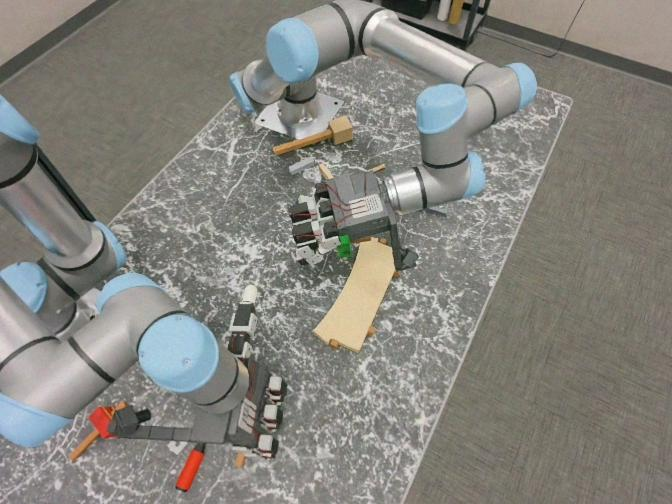

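{"op": "move", "data": {
  "target": [0,0,0, -0.0366, 0.0425, 0, -0.14,-0.117,-0.2,0.617,0.753,0,-0.883,-0.754,0.753,0,-0.883,-0.754,-0.571,0.677,-0.05,-0.1,0.5,-0.9, 0,0,0,0,0,0, 0.754,0,0.576,0.696,0.754,0,0.576,0.696,0.754,0,0.576,0.696,0.714,0.678,0.226,0.168,0.4,-0.6],
  "speed": 0.08
}}

{"op": "move", "data": {
  "target": [0,0,0, 0, 0, 0.0833, -0.14,-0.117,-0.2,0.617,0.753,0,-0.883,-0.754,0.753,0,-0.883,-0.754,-0.571,0.677,-0.05,-0.1,0.5,-0.9, 0,0,0,0,0,0, 0.754,0,0.576,0.696,0.754,0,0.576,0.696,0.754,0,0.576,0.696,0.714,0.678,0.226,0.168,0.4,-0.6],
  "speed": 0.08
}}

Scene clock: 1649.43 s.
left_arm: end_effector_position=(+0.4500, -0.0500, +0.3298) hand_goal=(-0.140, -0.116, -0.200, +0.618, +0.754, +0.000, -0.882, -0.754, +0.754, +0.000, -0.882, -0.754, -0.570, +0.678, -0.050, -0.100) hand_measured=(+0.0178, -0.1121, -0.1506, +0.6436, +0.7486, +0.0051, -0.8781, -0.7554, +0.7474, +0.0051, -0.8781, -0.7567, -0.5730, +0.6756, +0.0768, -0.0739) hand_current_ma=(+330, -1, +33, +4, -7, -4, +9, +6, +4, -3, -12, -10, +2, -16, +327, +27) hand_state=(blocked, goal, blocked, blocked, goal, goal, goal, goal, goal, goal, goal, goal, goal, goal, blocked, blocked) hand_current_limit=0.50 hand_speed=-0.90 end_effector_quat_wxyz=(-0.266, +0.323, +0.629, -0.655) | right_arm: end_effector_position=(+0.4320, -0.3991, +0.2952) hand_goal=(+0.754, +0.000, +0.576, +0.696, +0.754, +0.000, +0.576, +0.696, +0.754, +0.000, +0.576, +0.696, +0.714, +0.678, +0.226, +0.168) hand_measured=(+0.7498, +0.0007, +0.5770, +0.6958, +0.7498, +0.0007, +0.5757, +0.6958, +0.7498, -0.0008, +0.5770, +0.6958, +0.7129, +0.6767, +0.2203, +0.1681) hand_current_ma=(+15, +5, +12, +2, -6, +7, +4, -10, +3, -5, -1, -2, +9, +2, -12, +7) hand_state=(goal, goal, goal, goal, goal, goal, goal, goal, goal, goal, goal, goal, goal, goal, goal, goal) hand_current_limit=0.40 hand_speed=-0.60 end_effector_quat_wxyz=(-0.077, +0.834, -0.542, +0.065)
Joint positions: left_arm=[2.652 -2.521 -0.343 -3.418 0.434 0.087] | right_arm=[-0.207 -1.481 1.649 -1.916 -1.473 2.516]
Joint torques (N m): left_arm=[10.8 42.05 27.33 -2.69 1.33 1.68] | right_arm=[5.6 -25.42 -15.1 -3.96 -0.72 1.87]
Wrist force (N): left_arm=[-1.8 1.3 1.6] | right_arm=[-0.3 -1.1 1.4]
Wrist torque (N m): left_arm=[-0.11 0.38 -0.12] | right_arm=[-0.34 -0.03 -0.15]
Wrist force, peak (N): left_arm=[-1.9 1.5 1.7] | right_arm=[-0.2 -0.9 1.6]
Hand target: left_arm +0.4500, -0.0500, +0.3298; -0.266, +0.323, +0.629, -0.655 | right_arm +0.4320, -0.3991, +0.2952; -0.077, +0.834, -0.542, +0.065
Off the commanded pose: left_arm 0.000 m, 0 deg | right_arm 0.000 m, 0 deg.
move: done

Scene clock: 1651.60 s.
left_arm: end_effector_position=(+0.4500, -0.0500, +0.3298) hand_goal=(-0.140, -0.116, -0.200, +0.618, +0.754, +0.000, -0.882, -0.754, +0.754, +0.000, -0.882, -0.754, -0.570, +0.678, -0.050, -0.100) hand_measured=(+0.0178, -0.1136, -0.1493, +0.6436, +0.7474, +0.0051, -0.8781, -0.7567, +0.7474, +0.0065, -0.8768, -0.7554, -0.5730, +0.6756, +0.0768, -0.0739) hand_current_ma=(+330, -2, +34, +0, +1, -1, +10, +4, -4, +11, -7, +1, +21, -22, +320, +35) hand_state=(blocked, goal, blocked, blocked, goal, goal, goal, goal, goal, goal, goal, goal, goal, goal, blocked, blocked) hand_current_limit=0.50 hand_speed=-0.90 end_effector_quat_wxyz=(-0.179, +0.238, +0.666, -0.684) | right_arm: end_effector_position=(+0.4320, -0.3991, +0.2952) hand_goal=(+0.754, +0.000, +0.576, +0.696, +0.754, +0.000, +0.576, +0.696, +0.754, +0.000, +0.576, +0.696, +0.714, +0.678, +0.226, +0.168) hand_measured=(+0.7498, -0.0008, +0.5770, +0.6958, +0.7498, -0.0008, +0.5770, +0.6958, +0.7498, +0.0007, +0.5770, +0.6971, +0.7129, +0.6767, +0.2203, +0.1681) hand_current_ma=(+8, -2, +6, -17, -5, +4, +2, +10, -1, -7, -4, -7, +5, -1, -13, +5) hand_state=(goal, goal, goal, goal, goal, goal, goal, goal, goal, goal, goal, goal, goal, goal, goal, goal) hand_current_limit=0.40 hand_speed=-0.60 end_effector_quat_wxyz=(-0.077, +0.834, -0.542, +0.065)
Joint positions: left_arm=[2.685 -2.265 -0.806 -3.213 0.205 0.088] | right_arm=[-0.207 -1.481 1.649 -1.916 -1.473 2.516]
Joint torques (N m): left_arm=[9.26 57.49 10.27 1.54 -1.67 -1.6] | right_arm=[5.88 -25.5 -16.79 -3.97 -0.58 1.88]
Wrist force (N): left_arm=[-1.7 1.3 1.6] | right_arm=[-0.2 -1.0 1.2]
Wrist torque (N m): left_arm=[-0.14 0.35 0.02] | right_arm=[-0.31 -0.04 -0.14]
Wrist force, peak (N): left_arm=[-2.1 1.2 1.8] | right_arm=[-0.1 -0.8 1.6]
Hand target: left_arm +0.4500, -0.0500, +0.3298; -0.179, +0.238, +0.666, -0.684 | right_arm +0.4320, -0.3991, +0.2952; -0.077, +0.834, -0.542, +0.065
Off the commanded pose: left_arm 0.000 m, 0 deg | right_arm 0.000 m, 0 deg.
move: done

{"op": "move", "data": {
  "target": [0,0,0, 0, 0, 0.1667, -0.14,-0.117,-0.2,0.617,0.753,0,-0.883,-0.754,0.753,0,-0.883,-0.754,-0.571,0.677,-0.05,-0.1,0.5,-0.9, 0,0,0,0,0,0, 0.754,0,0.576,0.696,0.754,0,0.576,0.696,0.754,0,0.576,0.696,0.714,0.678,0.226,0.168,0.4,-0.6],
  "speed": 0.1,
  "cameras": ["cam_high"]
}}

Scene clock: 1660.23 s.
left_arm: end_effector_position=(+0.4500, -0.0500, +0.3298) hand_goal=(-0.140, -0.116, -0.200, +0.618, +0.754, +0.000, -0.882, -0.754, +0.754, +0.000, -0.882, -0.754, -0.570, +0.678, -0.050, -0.100) hand_measured=(+0.0178, -0.1121, -0.1506, +0.6436, +0.7474, +0.0065, -0.8781, -0.7554, +0.7462, +0.0065, -0.8781, -0.7554, -0.5718, +0.6756, +0.0768, -0.0739) hand_current_ma=(+337, +0, +37, -10, -11, -11, +16, +5, +5, +1, -7, -3, -8, -19, +332, +26) hand_state=(blocked, goal, blocked, blocked, goal, goal, goal, goal, goal, goal, goal, goal, goal, goal, blocked, blocked) hand_current_limit=0.50 hand_speed=-0.90 end_effector_quat_wxyz=(+0.005, +0.057, +0.705, -0.707) | right_arm: end_effector_position=(+0.4320, -0.3991, +0.2952) hand_goal=(+0.754, +0.000, +0.576, +0.696, +0.754, +0.000, +0.576, +0.696, +0.754, +0.000, +0.576, +0.696, +0.714, +0.678, +0.226, +0.168) hand_measured=(+0.7498, +0.0007, +0.5770, +0.6958, +0.7498, +0.0007, +0.5770, +0.6958, +0.7498, -0.0008, +0.5770, +0.6958, +0.7142, +0.6767, +0.2193, +0.1681) hand_current_ma=(+8, -8, -4, +7, -4, -3, -13, +2, +1, -14, -10, -5, +6, +2, -1, +4) hand_state=(goal, goal, goal, goal, goal, goal, goal, goal, goal, goal, goal, goal, goal, goal, goal, goal) hand_current_limit=0.40 hand_speed=-0.60 end_effector_quat_wxyz=(-0.077, +0.834, -0.542, +0.065)
Joint positions: left_arm=[2.687 -1.941 -1.307 -3.035 -0.317 0.088] | right_arm=[-0.207 -1.481 1.649 -1.916 -1.473 2.516]
Joint torques (N m): left_arm=[-11.91 47.11 9.7 2.4 -1.56 -1.29] | right_arm=[6.03 -26.13 -15.39 -3.93 -0.52 2.13]
Wrist force (N): left_arm=[-1.6 1.1 1.3] | right_arm=[-0.4 -0.7 1.3]
Wrist torque (N m): left_arm=[-0.14 0.33 0.04] | right_arm=[-0.28 -0.01 -0.15]
Wrist force, peak (N): left_arm=[-2.0 1.4 1.7] | right_arm=[-0.2 -0.9 1.6]
Hand target: left_arm +0.4500, -0.0500, +0.3298; +0.005, +0.057, +0.705, -0.707 | right_arm +0.4320, -0.3991, +0.2952; -0.077, +0.834, -0.542, +0.065
Off the commanded pose: left_arm 0.000 m, 0 deg | right_arm 0.000 m, 0 deg.
move: done

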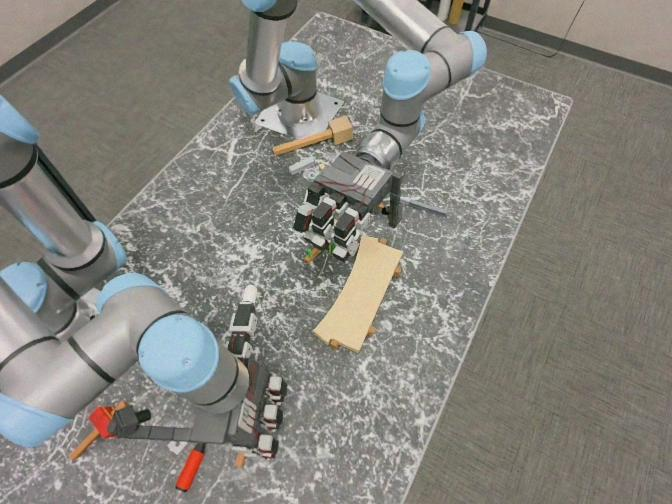

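{"op": "move", "data": {
  "target": [0,0,0, 0.056, -0.0039, 0, -0.14,-0.117,-0.2,0.617,0.753,0,-0.883,-0.754,0.753,0,-0.883,-0.754,-0.571,0.677,-0.05,-0.1,0.5,-0.9, 0,0,0,0,0,0, 0.754,0,0.576,0.696,0.754,0,0.576,0.696,0.754,0,0.576,0.696,0.714,0.678,0.226,0.168,0.4,-0.6],
  "speed": 0.1
}}

{"op": "move", "data": {
  "target": [-0.05,-0.06,-0.05, 0, 0, 0.2444, -0.14,-0.117,-0.2,0.617,0.753,0,-0.883,-0.754,0.753,0,-0.883,-0.754,-0.571,0.677,-0.05,-0.1,0.5,-0.9, 0,0,0,0,0,0, 0.754,0,0.576,0.696,0.754,0,0.576,0.696,0.754,0,0.576,0.696,0.714,0.678,0.226,0.168,0.4,-0.6],
  "speed": 0.12,
  "cameras": ["cam_high","cam_right_wrist"]
}}

Scene clock: 1669.67 s.
left_arm: end_effector_position=(+0.4500, -0.0500, +0.3298) hand_goal=(-0.140, -0.116, -0.200, +0.618, +0.754, +0.000, -0.882, -0.754, +0.754, +0.000, -0.882, -0.754, -0.570, +0.678, -0.050, -0.100) hand_measured=(+0.0178, -0.1121, -0.1506, +0.6436, +0.7486, +0.0051, -0.8781, -0.7554, +0.7462, +0.0065, -0.8794, -0.7567, -0.5730, +0.6756, +0.0777, -0.0739) hand_current_ma=(+354, +6, +25, +4, -10, -1, +15, -19, +4, -2, -4, -6, +15, -10, +322, +28) hand_state=(blocked, goal, blocked, blocked, goal, goal, goal, goal, goal, goal, goal, goal, goal, goal, blocked, blocked) hand_current_limit=0.50 hand_speed=-0.90 end_effector_quat_wxyz=(+0.004, +0.062, +0.764, -0.642) | right_arm: end_effector_position=(+0.4320, -0.3991, +0.2952) hand_goal=(+0.754, +0.000, +0.576, +0.696, +0.754, +0.000, +0.576, +0.696, +0.754, +0.000, +0.576, +0.696, +0.714, +0.678, +0.226, +0.168) hand_measured=(+0.7498, +0.0007, +0.5770, +0.6958, +0.7498, -0.0008, +0.5770, +0.6958, +0.7498, -0.0008, +0.5770, +0.6958, +0.7129, +0.6767, +0.2203, +0.1681) hand_current_ma=(+2, -5, +8, +4, -9, +3, -5, -6, -3, -2, -4, +1, +18, +2, -8, -6) hand_state=(goal, goal, goal, goal, goal, goal, goal, goal, goal, goal, goal, goal, goal, goal, goal, goal) hand_current_limit=0.40 hand_speed=-0.60 end_effector_quat_wxyz=(-0.077, +0.834, -0.542, +0.065)
Joint positions: left_arm=[2.654 -2.083 -1.029 -3.651 -0.39 0.536] | right_arm=[-0.207 -1.481 1.649 -1.916 -1.473 2.516]
Joint torques (N m): left_arm=[-10.54 29.93 27.59 -2.66 -0.59 1.57] | right_arm=[4.98 -26.67 -16.33 -3.98 -0.35 1.9]
Wrist force (N): left_arm=[-1.9 0.7 1.6] | right_arm=[0.0 -0.8 1.3]
Wrist torque (N m): left_arm=[-0.15 0.36 -0.12] | right_arm=[-0.29 -0.06 -0.13]
Wrist force, peak (N): left_arm=[-2.1 1.3 1.6] | right_arm=[-0.1 -0.9 1.6]
Hand target: left_arm +0.4500, -0.0500, +0.3298; +0.004, +0.062, +0.764, -0.642 | right_arm +0.4320, -0.3991, +0.2952; -0.077, +0.834, -0.542, +0.065
Off the commanded pose: left_arm 0.000 m, 0 deg | right_arm 0.000 m, 0 deg.
move: done

Scene clock: 1673.37 s.
left_arm: end_effector_position=(+0.4200, -0.0860, +0.2998) hand_goal=(-0.140, -0.116, -0.200, +0.618, +0.754, +0.000, -0.882, -0.754, +0.754, +0.000, -0.882, -0.754, -0.570, +0.678, -0.050, -0.100) hand_measured=(+0.0178, -0.1121, -0.1493, +0.6436, +0.7474, +0.0065, -0.8781, -0.7554, +0.7474, +0.0080, -0.8781, -0.7567, -0.5718, +0.6746, +0.0768, -0.0748) hand_current_ma=(+337, +13, +33, -2, -14, -12, +23, +3, +6, +1, -9, -8, +10, +1, +323, +30) hand_state=(blocked, goal, blocked, blocked, goal, goal, goal, goal, goal, goal, goal, goal, goal, goal, blocked, blocked) hand_current_limit=0.50 hand_speed=-0.90 end_effector_quat_wxyz=(+0.244, -0.229, +0.732, -0.594) | right_arm: end_effector_position=(+0.4320, -0.3991, +0.2952) hand_goal=(+0.754, +0.000, +0.576, +0.696, +0.754, +0.000, +0.576, +0.696, +0.754, +0.000, +0.576, +0.696, +0.714, +0.678, +0.226, +0.168) hand_measured=(+0.7498, +0.0007, +0.5770, +0.6958, +0.7498, +0.0007, +0.5770, +0.6958, +0.7498, -0.0008, +0.5770, +0.6958, +0.7129, +0.6767, +0.2203, +0.1681) hand_current_ma=(+8, -15, +18, -5, +5, +4, +2, +0, -6, -8, -18, +7, +9, +16, +8, +6) hand_state=(goal, goal, goal, goal, goal, goal, goal, goal, goal, goal, goal, goal, goal, goal, goal, goal) hand_current_limit=0.40 hand_speed=-0.60 end_effector_quat_wxyz=(-0.077, +0.834, -0.542, +0.065)
Joint positions: left_arm=[2.34 -1.833 -1.434 -3.195 -1.433 0.112] | right_arm=[-0.207 -1.481 1.649 -1.916 -1.473 2.516]
Joint torques (N m): left_arm=[-10.67 21.99 29.28 2.97 -1.41 -1.34] | right_arm=[5.6 -28.23 -15.44 -3.85 -0.52 1.96]
Wrist force (N): left_arm=[-1.8 1.1 1.8] | right_arm=[-0.2 -0.9 1.4]
Wrist torque (N m): left_arm=[-0.12 0.37 0.03] | right_arm=[-0.31 -0.03 -0.15]
Wrist force, peak (N): left_arm=[-2.3 1.4 1.7] | right_arm=[-0.2 -1.0 1.5]
Hand target: left_arm +0.4200, -0.0860, +0.2998; +0.244, -0.229, +0.732, -0.594 | right_arm +0.4320, -0.3991, +0.2952; -0.077, +0.834, -0.542, +0.065
Off the commanded pose: left_arm 0.000 m, 0 deg | right_arm 0.000 m, 0 deg.
move: done
cam_right_wrist: T_world_to_cam=[[-0.91112, 0.39302, -0.12407, 0.61253], [0.13602, 0.57093, 0.80966, -0.11976], [0.38905, 0.72082, -0.57364, 0.41784]] pos_world=[0.41182, -0.47355, 0.41265]

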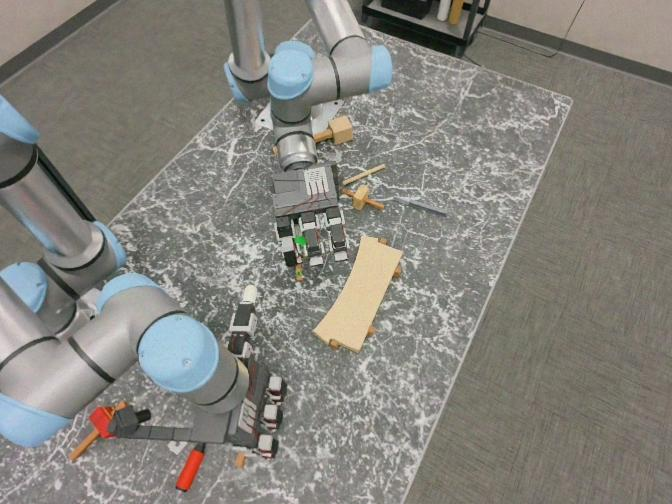

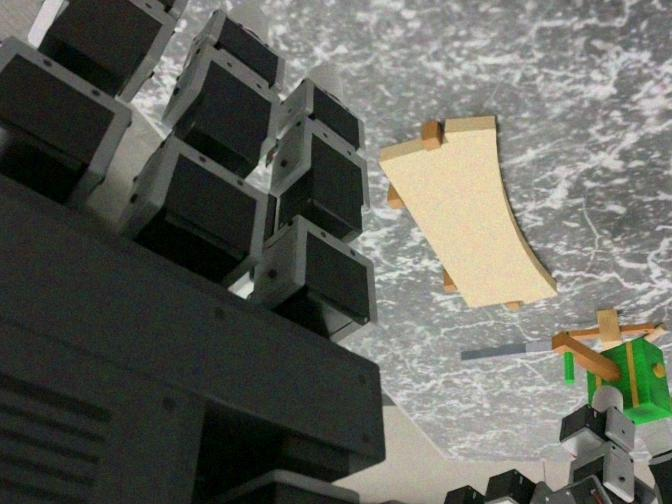

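{"op": "move", "data": {
  "target": [-0.0167,-0.03,-0.1663, 0, 0, 0.2322, -0.14,-0.117,-0.2,0.617,0.753,0,-0.883,-0.754,0.753,0,-0.883,-0.754,-0.571,0.677,-0.05,-0.1,0.5,-0.9, 0,0,0,0,0,0, 0.754,0,0.576,0.696,0.754,0,0.576,0.696,0.754,0,0.576,0.696,0.714,0.678,0.226,0.168,0.4,-0.6],
  "speed": 0.12,
  "cameras": ["cam_high","cam_right_wrist"]
}}

Scene clock: 1683.93 s.
left_arm: end_effector_position=(+0.4100, -0.1040, +0.2000) hand_goal=(-0.140, -0.116, -0.200, +0.618, +0.754, +0.000, -0.882, -0.754, +0.754, +0.000, -0.882, -0.754, -0.570, +0.678, -0.050, -0.100) hand_measured=(+0.0178, -0.1121, -0.1519, +0.6423, +0.7474, +0.0051, -0.8781, -0.7554, +0.7474, +0.0051, -0.8794, -0.7567, -0.5730, +0.6756, +0.0777, -0.0739) hand_current_ma=(+335, +14, +31, -1, -15, -12, +2, +9, +3, -2, +4, -17, +2, -14, +322, +34) hand_state=(blocked, goal, blocked, blocked, goal, goal, goal, goal, goal, goal, goal, goal, goal, goal, blocked, blocked) hand_current_limit=0.50 hand_speed=-0.90 end_effector_quat_wxyz=(+0.440, -0.475, +0.602, -0.468) | right_arm: end_effector_position=(+0.4320, -0.3991, +0.2952) hand_goal=(+0.754, +0.000, +0.576, +0.696, +0.754, +0.000, +0.576, +0.696, +0.754, +0.000, +0.576, +0.696, +0.714, +0.678, +0.226, +0.168) hand_measured=(+0.7498, -0.0008, +0.5770, +0.6958, +0.7498, +0.0007, +0.5770, +0.6958, +0.7498, +0.0007, +0.5770, +0.6958, +0.7129, +0.6777, +0.2203, +0.1681) hand_current_ma=(+12, -11, +10, -2, -7, +2, +5, -2, -4, -14, -14, -6, +9, +17, -5, +3) hand_state=(goal, goal, goal, goal, goal, goal, goal, goal, goal, goal, goal, goal, goal, goal, goal, goal) hand_current_limit=0.40 hand_speed=-0.60 end_effector_quat_wxyz=(-0.077, +0.834, -0.542, +0.065)
Joint positions: left_arm=[2.031 -2.13 -1.271 -3.161 -2.45 -0.13] | right_arm=[-0.207 -1.481 1.649 -1.916 -1.473 2.516]
Joint torques (N m): left_arm=[-10.59 30.29 28.18 -1.36 -1.64 -1.72] | right_arm=[5.74 -28.51 -15.58 -3.62 -0.47 1.81]
Wrist force (N): left_arm=[-1.9 1.1 1.5] | right_arm=[0.1 -1.2 1.4]
Wrist torque (N m): left_arm=[-0.09 0.38 -0.02] | right_arm=[-0.35 -0.08 -0.12]
Wrist force, peak (N): left_arm=[-2.1 1.4 1.8] | right_arm=[-0.1 -1.0 1.6]
Hand target: left_arm +0.4100, -0.1040, +0.2000; +0.440, -0.475, +0.602, -0.468 | right_arm +0.4320, -0.3991, +0.2952; -0.077, +0.834, -0.542, +0.065
Off the commanded pose: left_arm 0.000 m, 0 deg | right_arm 0.000 m, 0 deg.
move: done
cam_right_wrist: T_world_to_cam=[[-0.91112, 0.39302, -0.12407, 0.61253], [0.13602, 0.57093, 0.80966, -0.11976], [0.38905, 0.72082, -0.57364, 0.41784]] pos_world=[0.41182, -0.47355, 0.41265]

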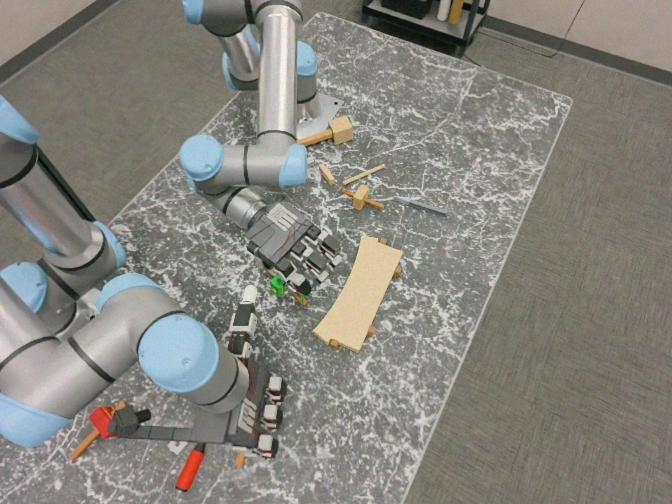

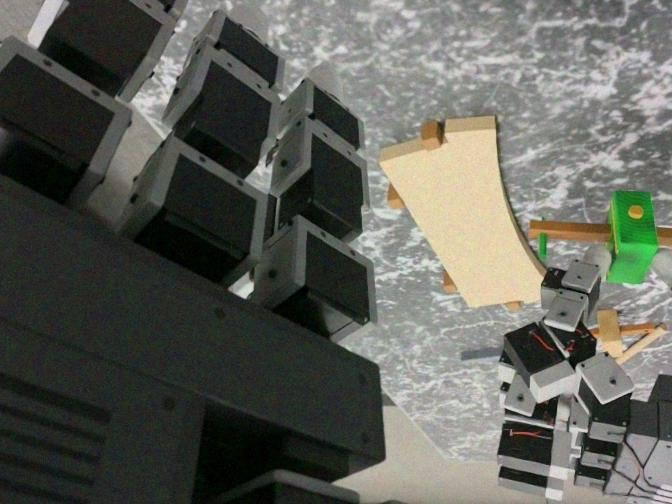

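{"op": "zoom_image", "data": {
  "camera": "cam_right_wrist",
  "region": [470, 150, 672, 330]
}}

Scaled by 2.495 from the camera's image (finer frame: 960x720).

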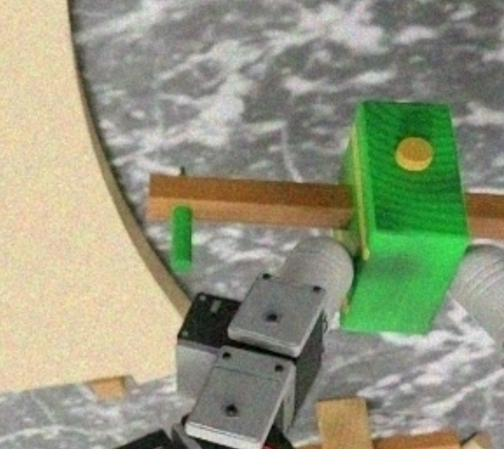

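{"op": "move", "data": {
  "target": [0.0923,-0.0052,-0.1333, 0, 0, 0, -0.14,-0.117,-0.2,0.617,0.753,0,-0.883,-0.754,0.753,0,-0.883,-0.754,-0.571,0.677,-0.05,-0.1,0.5,-0.9, 0,0,0,0,0,0, 0.754,0,0.576,0.696,0.754,0,0.576,0.696,0.754,0,0.576,0.696,0.714,0.678,0.226,0.168,0.4,-0.6],
  "speed": 0.06,
  "cameras": ["cam_high","cam_right_wrist"]
}}

{"op": "zoom_image", "data": {
  "camera": "cam_right_wrist",
  "region": [420, 150, 660, 330]
}}

Scene clock: 1721.13 s.
left_arm: end_effector_position=(+0.4653, -0.1071, +0.1200) hand_goal=(-0.140, -0.116, -0.200, +0.618, +0.754, +0.000, -0.882, -0.754, +0.754, +0.000, -0.882, -0.754, -0.570, +0.678, -0.050, -0.100) hand_measured=(+0.0178, -0.1136, -0.1506, +0.6436, +0.7486, +0.0051, -0.8794, -0.7567, +0.7462, +0.0065, -0.8794, -0.7567, -0.5730, +0.6756, +0.0758, -0.0739) hand_current_ma=(+331, +6, +22, +0, -6, -1, +7, +9, -10, +1, -6, +0, -3, -6, +324, +30) hand_state=(blocked, goal, blocked, blocked, goal, goal, goal, goal, goal, goal, goal, goal, goal, goal, blocked, blocked) hand_current_limit=0.50 hand_speed=-0.90 end_effector_quat_wxyz=(+0.440, -0.475, +0.602, -0.468) | right_arm: end_effector_position=(+0.4320, -0.3991, +0.2952) hand_goal=(+0.754, +0.000, +0.576, +0.696, +0.754, +0.000, +0.576, +0.696, +0.754, +0.000, +0.576, +0.696, +0.714, +0.678, +0.226, +0.168) hand_measured=(+0.7498, -0.0008, +0.5770, +0.6958, +0.7498, -0.0008, +0.5770, +0.6958, +0.7498, +0.0007, +0.5770, +0.6971, +0.7142, +0.6777, +0.2203, +0.1672) hand_current_ma=(+19, +6, +8, +4, -3, +3, -5, +2, +10, -8, -15, +1, +8, +9, +12, -4) hand_state=(goal, goal, goal, goal, goal, goal, goal, goal, goal, goal, goal, goal, goal, goal, goal, goal) hand_current_limit=0.40 hand_speed=-0.60 end_effector_quat_wxyz=(-0.077, +0.834, -0.542, +0.065)
Joint positions: left_arm=[2.108 -2.239 -1.305 -2.996 -2.376 -0.1] | right_arm=[-0.207 -1.481 1.649 -1.916 -1.473 2.516]
Joint torques (N m): left_arm=[11.22 33.55 23.36 2.19 1.02 1.78] | right_arm=[6.62 -27.75 -15.39 -3.59 -0.43 1.9]
Wrist force (N): left_arm=[-1.8 1.0 1.9] | right_arm=[0.0 -1.0 1.1]
Wrist torque (N m): left_arm=[-0.14 0.37 -0.13] | right_arm=[-0.30 -0.06 -0.12]
Wrist force, peak (N): left_arm=[-1.8 1.5 2.0] | right_arm=[-0.2 -1.0 1.6]
Hand target: left_arm +0.4654, -0.1071, +0.1200; +0.440, -0.475, +0.602, -0.468 | right_arm +0.4320, -0.3991, +0.2952; -0.077, +0.834, -0.542, +0.065
Off the commanded pose: left_arm 0.000 m, 0 deg | right_arm 0.000 m, 0 deg.
move: done
cam_right_wrist: T_world_to_cam=[[-0.91112, 0.39302, -0.12407, 0.61253], [0.13602, 0.57093, 0.80966, -0.11976], [0.38905, 0.72082, -0.57364, 0.41784]] pos_world=[0.41182, -0.47355, 0.41265]

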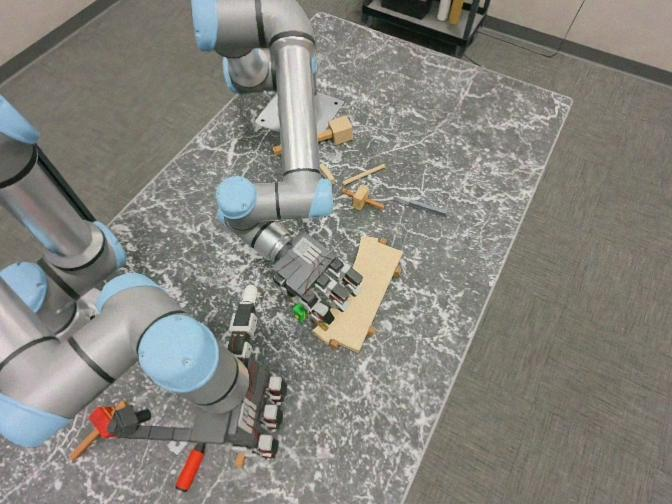

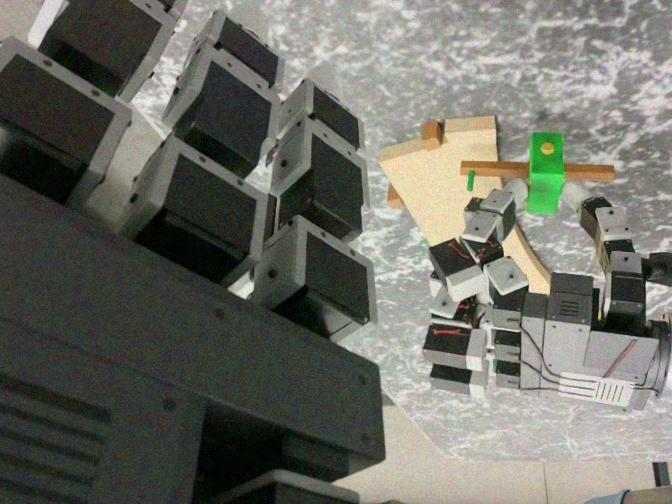

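Scaled by 2.100 from the camera's image (finer frame: 960x720).

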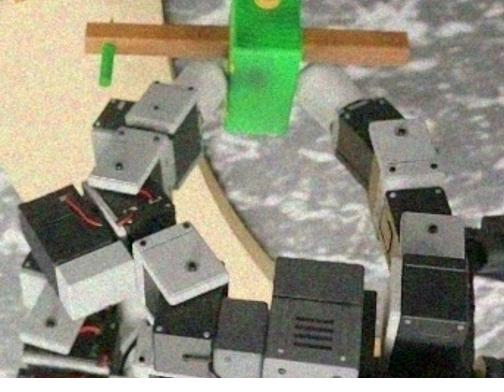

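{"op": "zoom_image", "data": {
  "camera": "cam_right_wrist",
  "region": [440, 110, 632, 230]
}}

Scaled by 2.625 from the camera's image (finer frame: 960x720).

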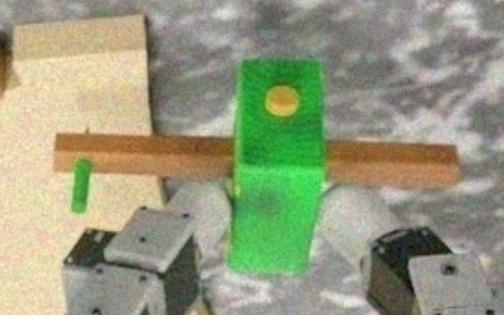

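{"op": "move", "data": {
  "target": [-0.0063,0.0008,0.0065, -0.00475,-0.03299,0, -0.14,-0.117,-0.2,0.617,0.753,0,-0.883,-0.754,0.753,0,-0.883,-0.754,-0.571,0.677,-0.05,-0.1,0.5,-0.9, 0,0,0,0,0,0, 0.754,0,0.576,0.696,0.754,0,0.576,0.696,0.754,0,0.576,0.696,0.714,0.678,0.226,0.168,0.4,-0.6],
  "speed": 0.06,
  "cameras": ["cam_right_wrist"]
}}

{"op": "zoom_image", "data": {
  "camera": "cam_right_wrist",
  "region": [440, 110, 632, 230]
}}

Scene clock: 1764.93 s.
left_arm: end_effector_position=(+0.4616, -0.1066, +0.1239) hand_goal=(-0.140, -0.116, -0.200, +0.618, +0.754, +0.000, -0.882, -0.754, +0.754, +0.000, -0.882, -0.754, -0.570, +0.678, -0.050, -0.100) hand_measured=(+0.0178, -0.1121, -0.1506, +0.6436, +0.7486, +0.0065, -0.8794, -0.7554, +0.7474, +0.0065, -0.8781, -0.7554, -0.5718, +0.6756, +0.0777, -0.0739) hand_current_ma=(+319, +11, +19, +5, -18, -9, +4, +0, +11, -9, -6, +4, +3, -6, +321, +24) hand_state=(blocked, goal, blocked, blocked, goal, goal, goal, goal, goal, goal, goal, goal, goal, goal, blocked, blocked) hand_current_limit=0.50 hand_speed=-0.90 end_effector_quat_wxyz=(+0.467, -0.453, +0.575, -0.496) | right_arm: end_effector_position=(+0.4320, -0.3991, +0.2952) hand_goal=(+0.754, +0.000, +0.576, +0.696, +0.754, +0.000, +0.576, +0.696, +0.754, +0.000, +0.576, +0.696, +0.714, +0.678, +0.226, +0.168) hand_measured=(+0.7498, -0.0008, +0.5770, +0.6958, +0.7498, +0.0007, +0.5770, +0.6958, +0.7498, +0.0007, +0.5770, +0.6971, +0.7129, +0.6767, +0.2193, +0.1672) hand_current_ma=(+22, +5, +4, +1, -7, +12, -6, +0, +1, -14, -13, +0, +3, +10, -7, +13) hand_state=(goal, goal, goal, goal, goal, goal, goal, goal, goal, goal, goal, goal, goal, goal, goal, goal) hand_current_limit=0.40 hand_speed=-0.60 end_effector_quat_wxyz=(-0.077, +0.834, -0.542, +0.065)
Joint positions: left_arm=[2.088 -2.206 -1.406 -2.778 -2.41 0.007] | right_arm=[-0.207 -1.481 1.649 -1.916 -1.473 2.516]
Joint torques (N m): left_arm=[-11.75 55.62 8.51 2.62 -1.7 1.62] | right_arm=[5.13 -29.88 -15.93 -3.79 -0.52 1.65]
Wrist force (N): left_arm=[-1.4 0.9 1.6] | right_arm=[-0.4 -1.1 1.4]
Wrist torque (N m): left_arm=[-0.17 0.30 -0.08] | right_arm=[-0.33 -0.02 -0.16]
Wrist force, peak (N): left_arm=[-1.9 0.7 1.9] | right_arm=[-0.2 -0.9 1.7]
Hand target: left_arm +0.4616, -0.1066, +0.1239; +0.467, -0.453, +0.575, -0.496 | right_arm +0.4320, -0.3991, +0.2952; -0.077, +0.834, -0.542, +0.065
Off the commanded pose: left_arm 0.000 m, 0 deg | right_arm 0.000 m, 0 deg.
move: done
cam_right_wrist: T_world_to_cam=[[-0.91112, 0.39302, -0.12407, 0.61253], [0.13602, 0.57093, 0.80966, -0.11976], [0.38905, 0.72082, -0.57364, 0.41784]] pos_world=[0.41182, -0.47355, 0.41265]

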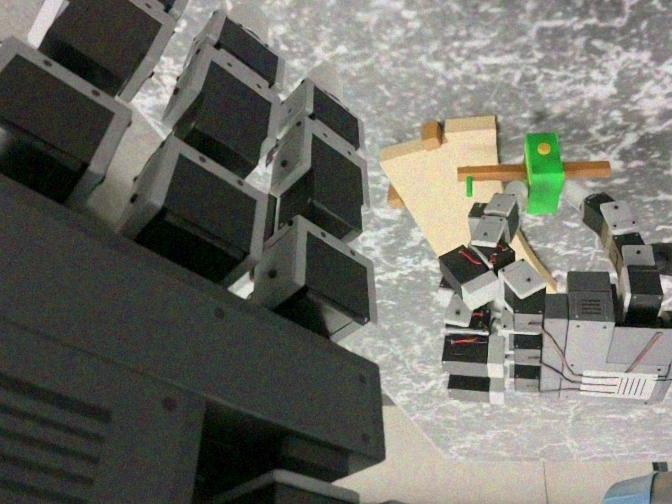

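Scaled by 2.625 from the camera's image (finer frame: 960x720).

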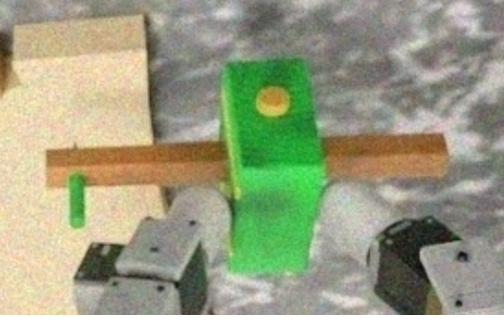

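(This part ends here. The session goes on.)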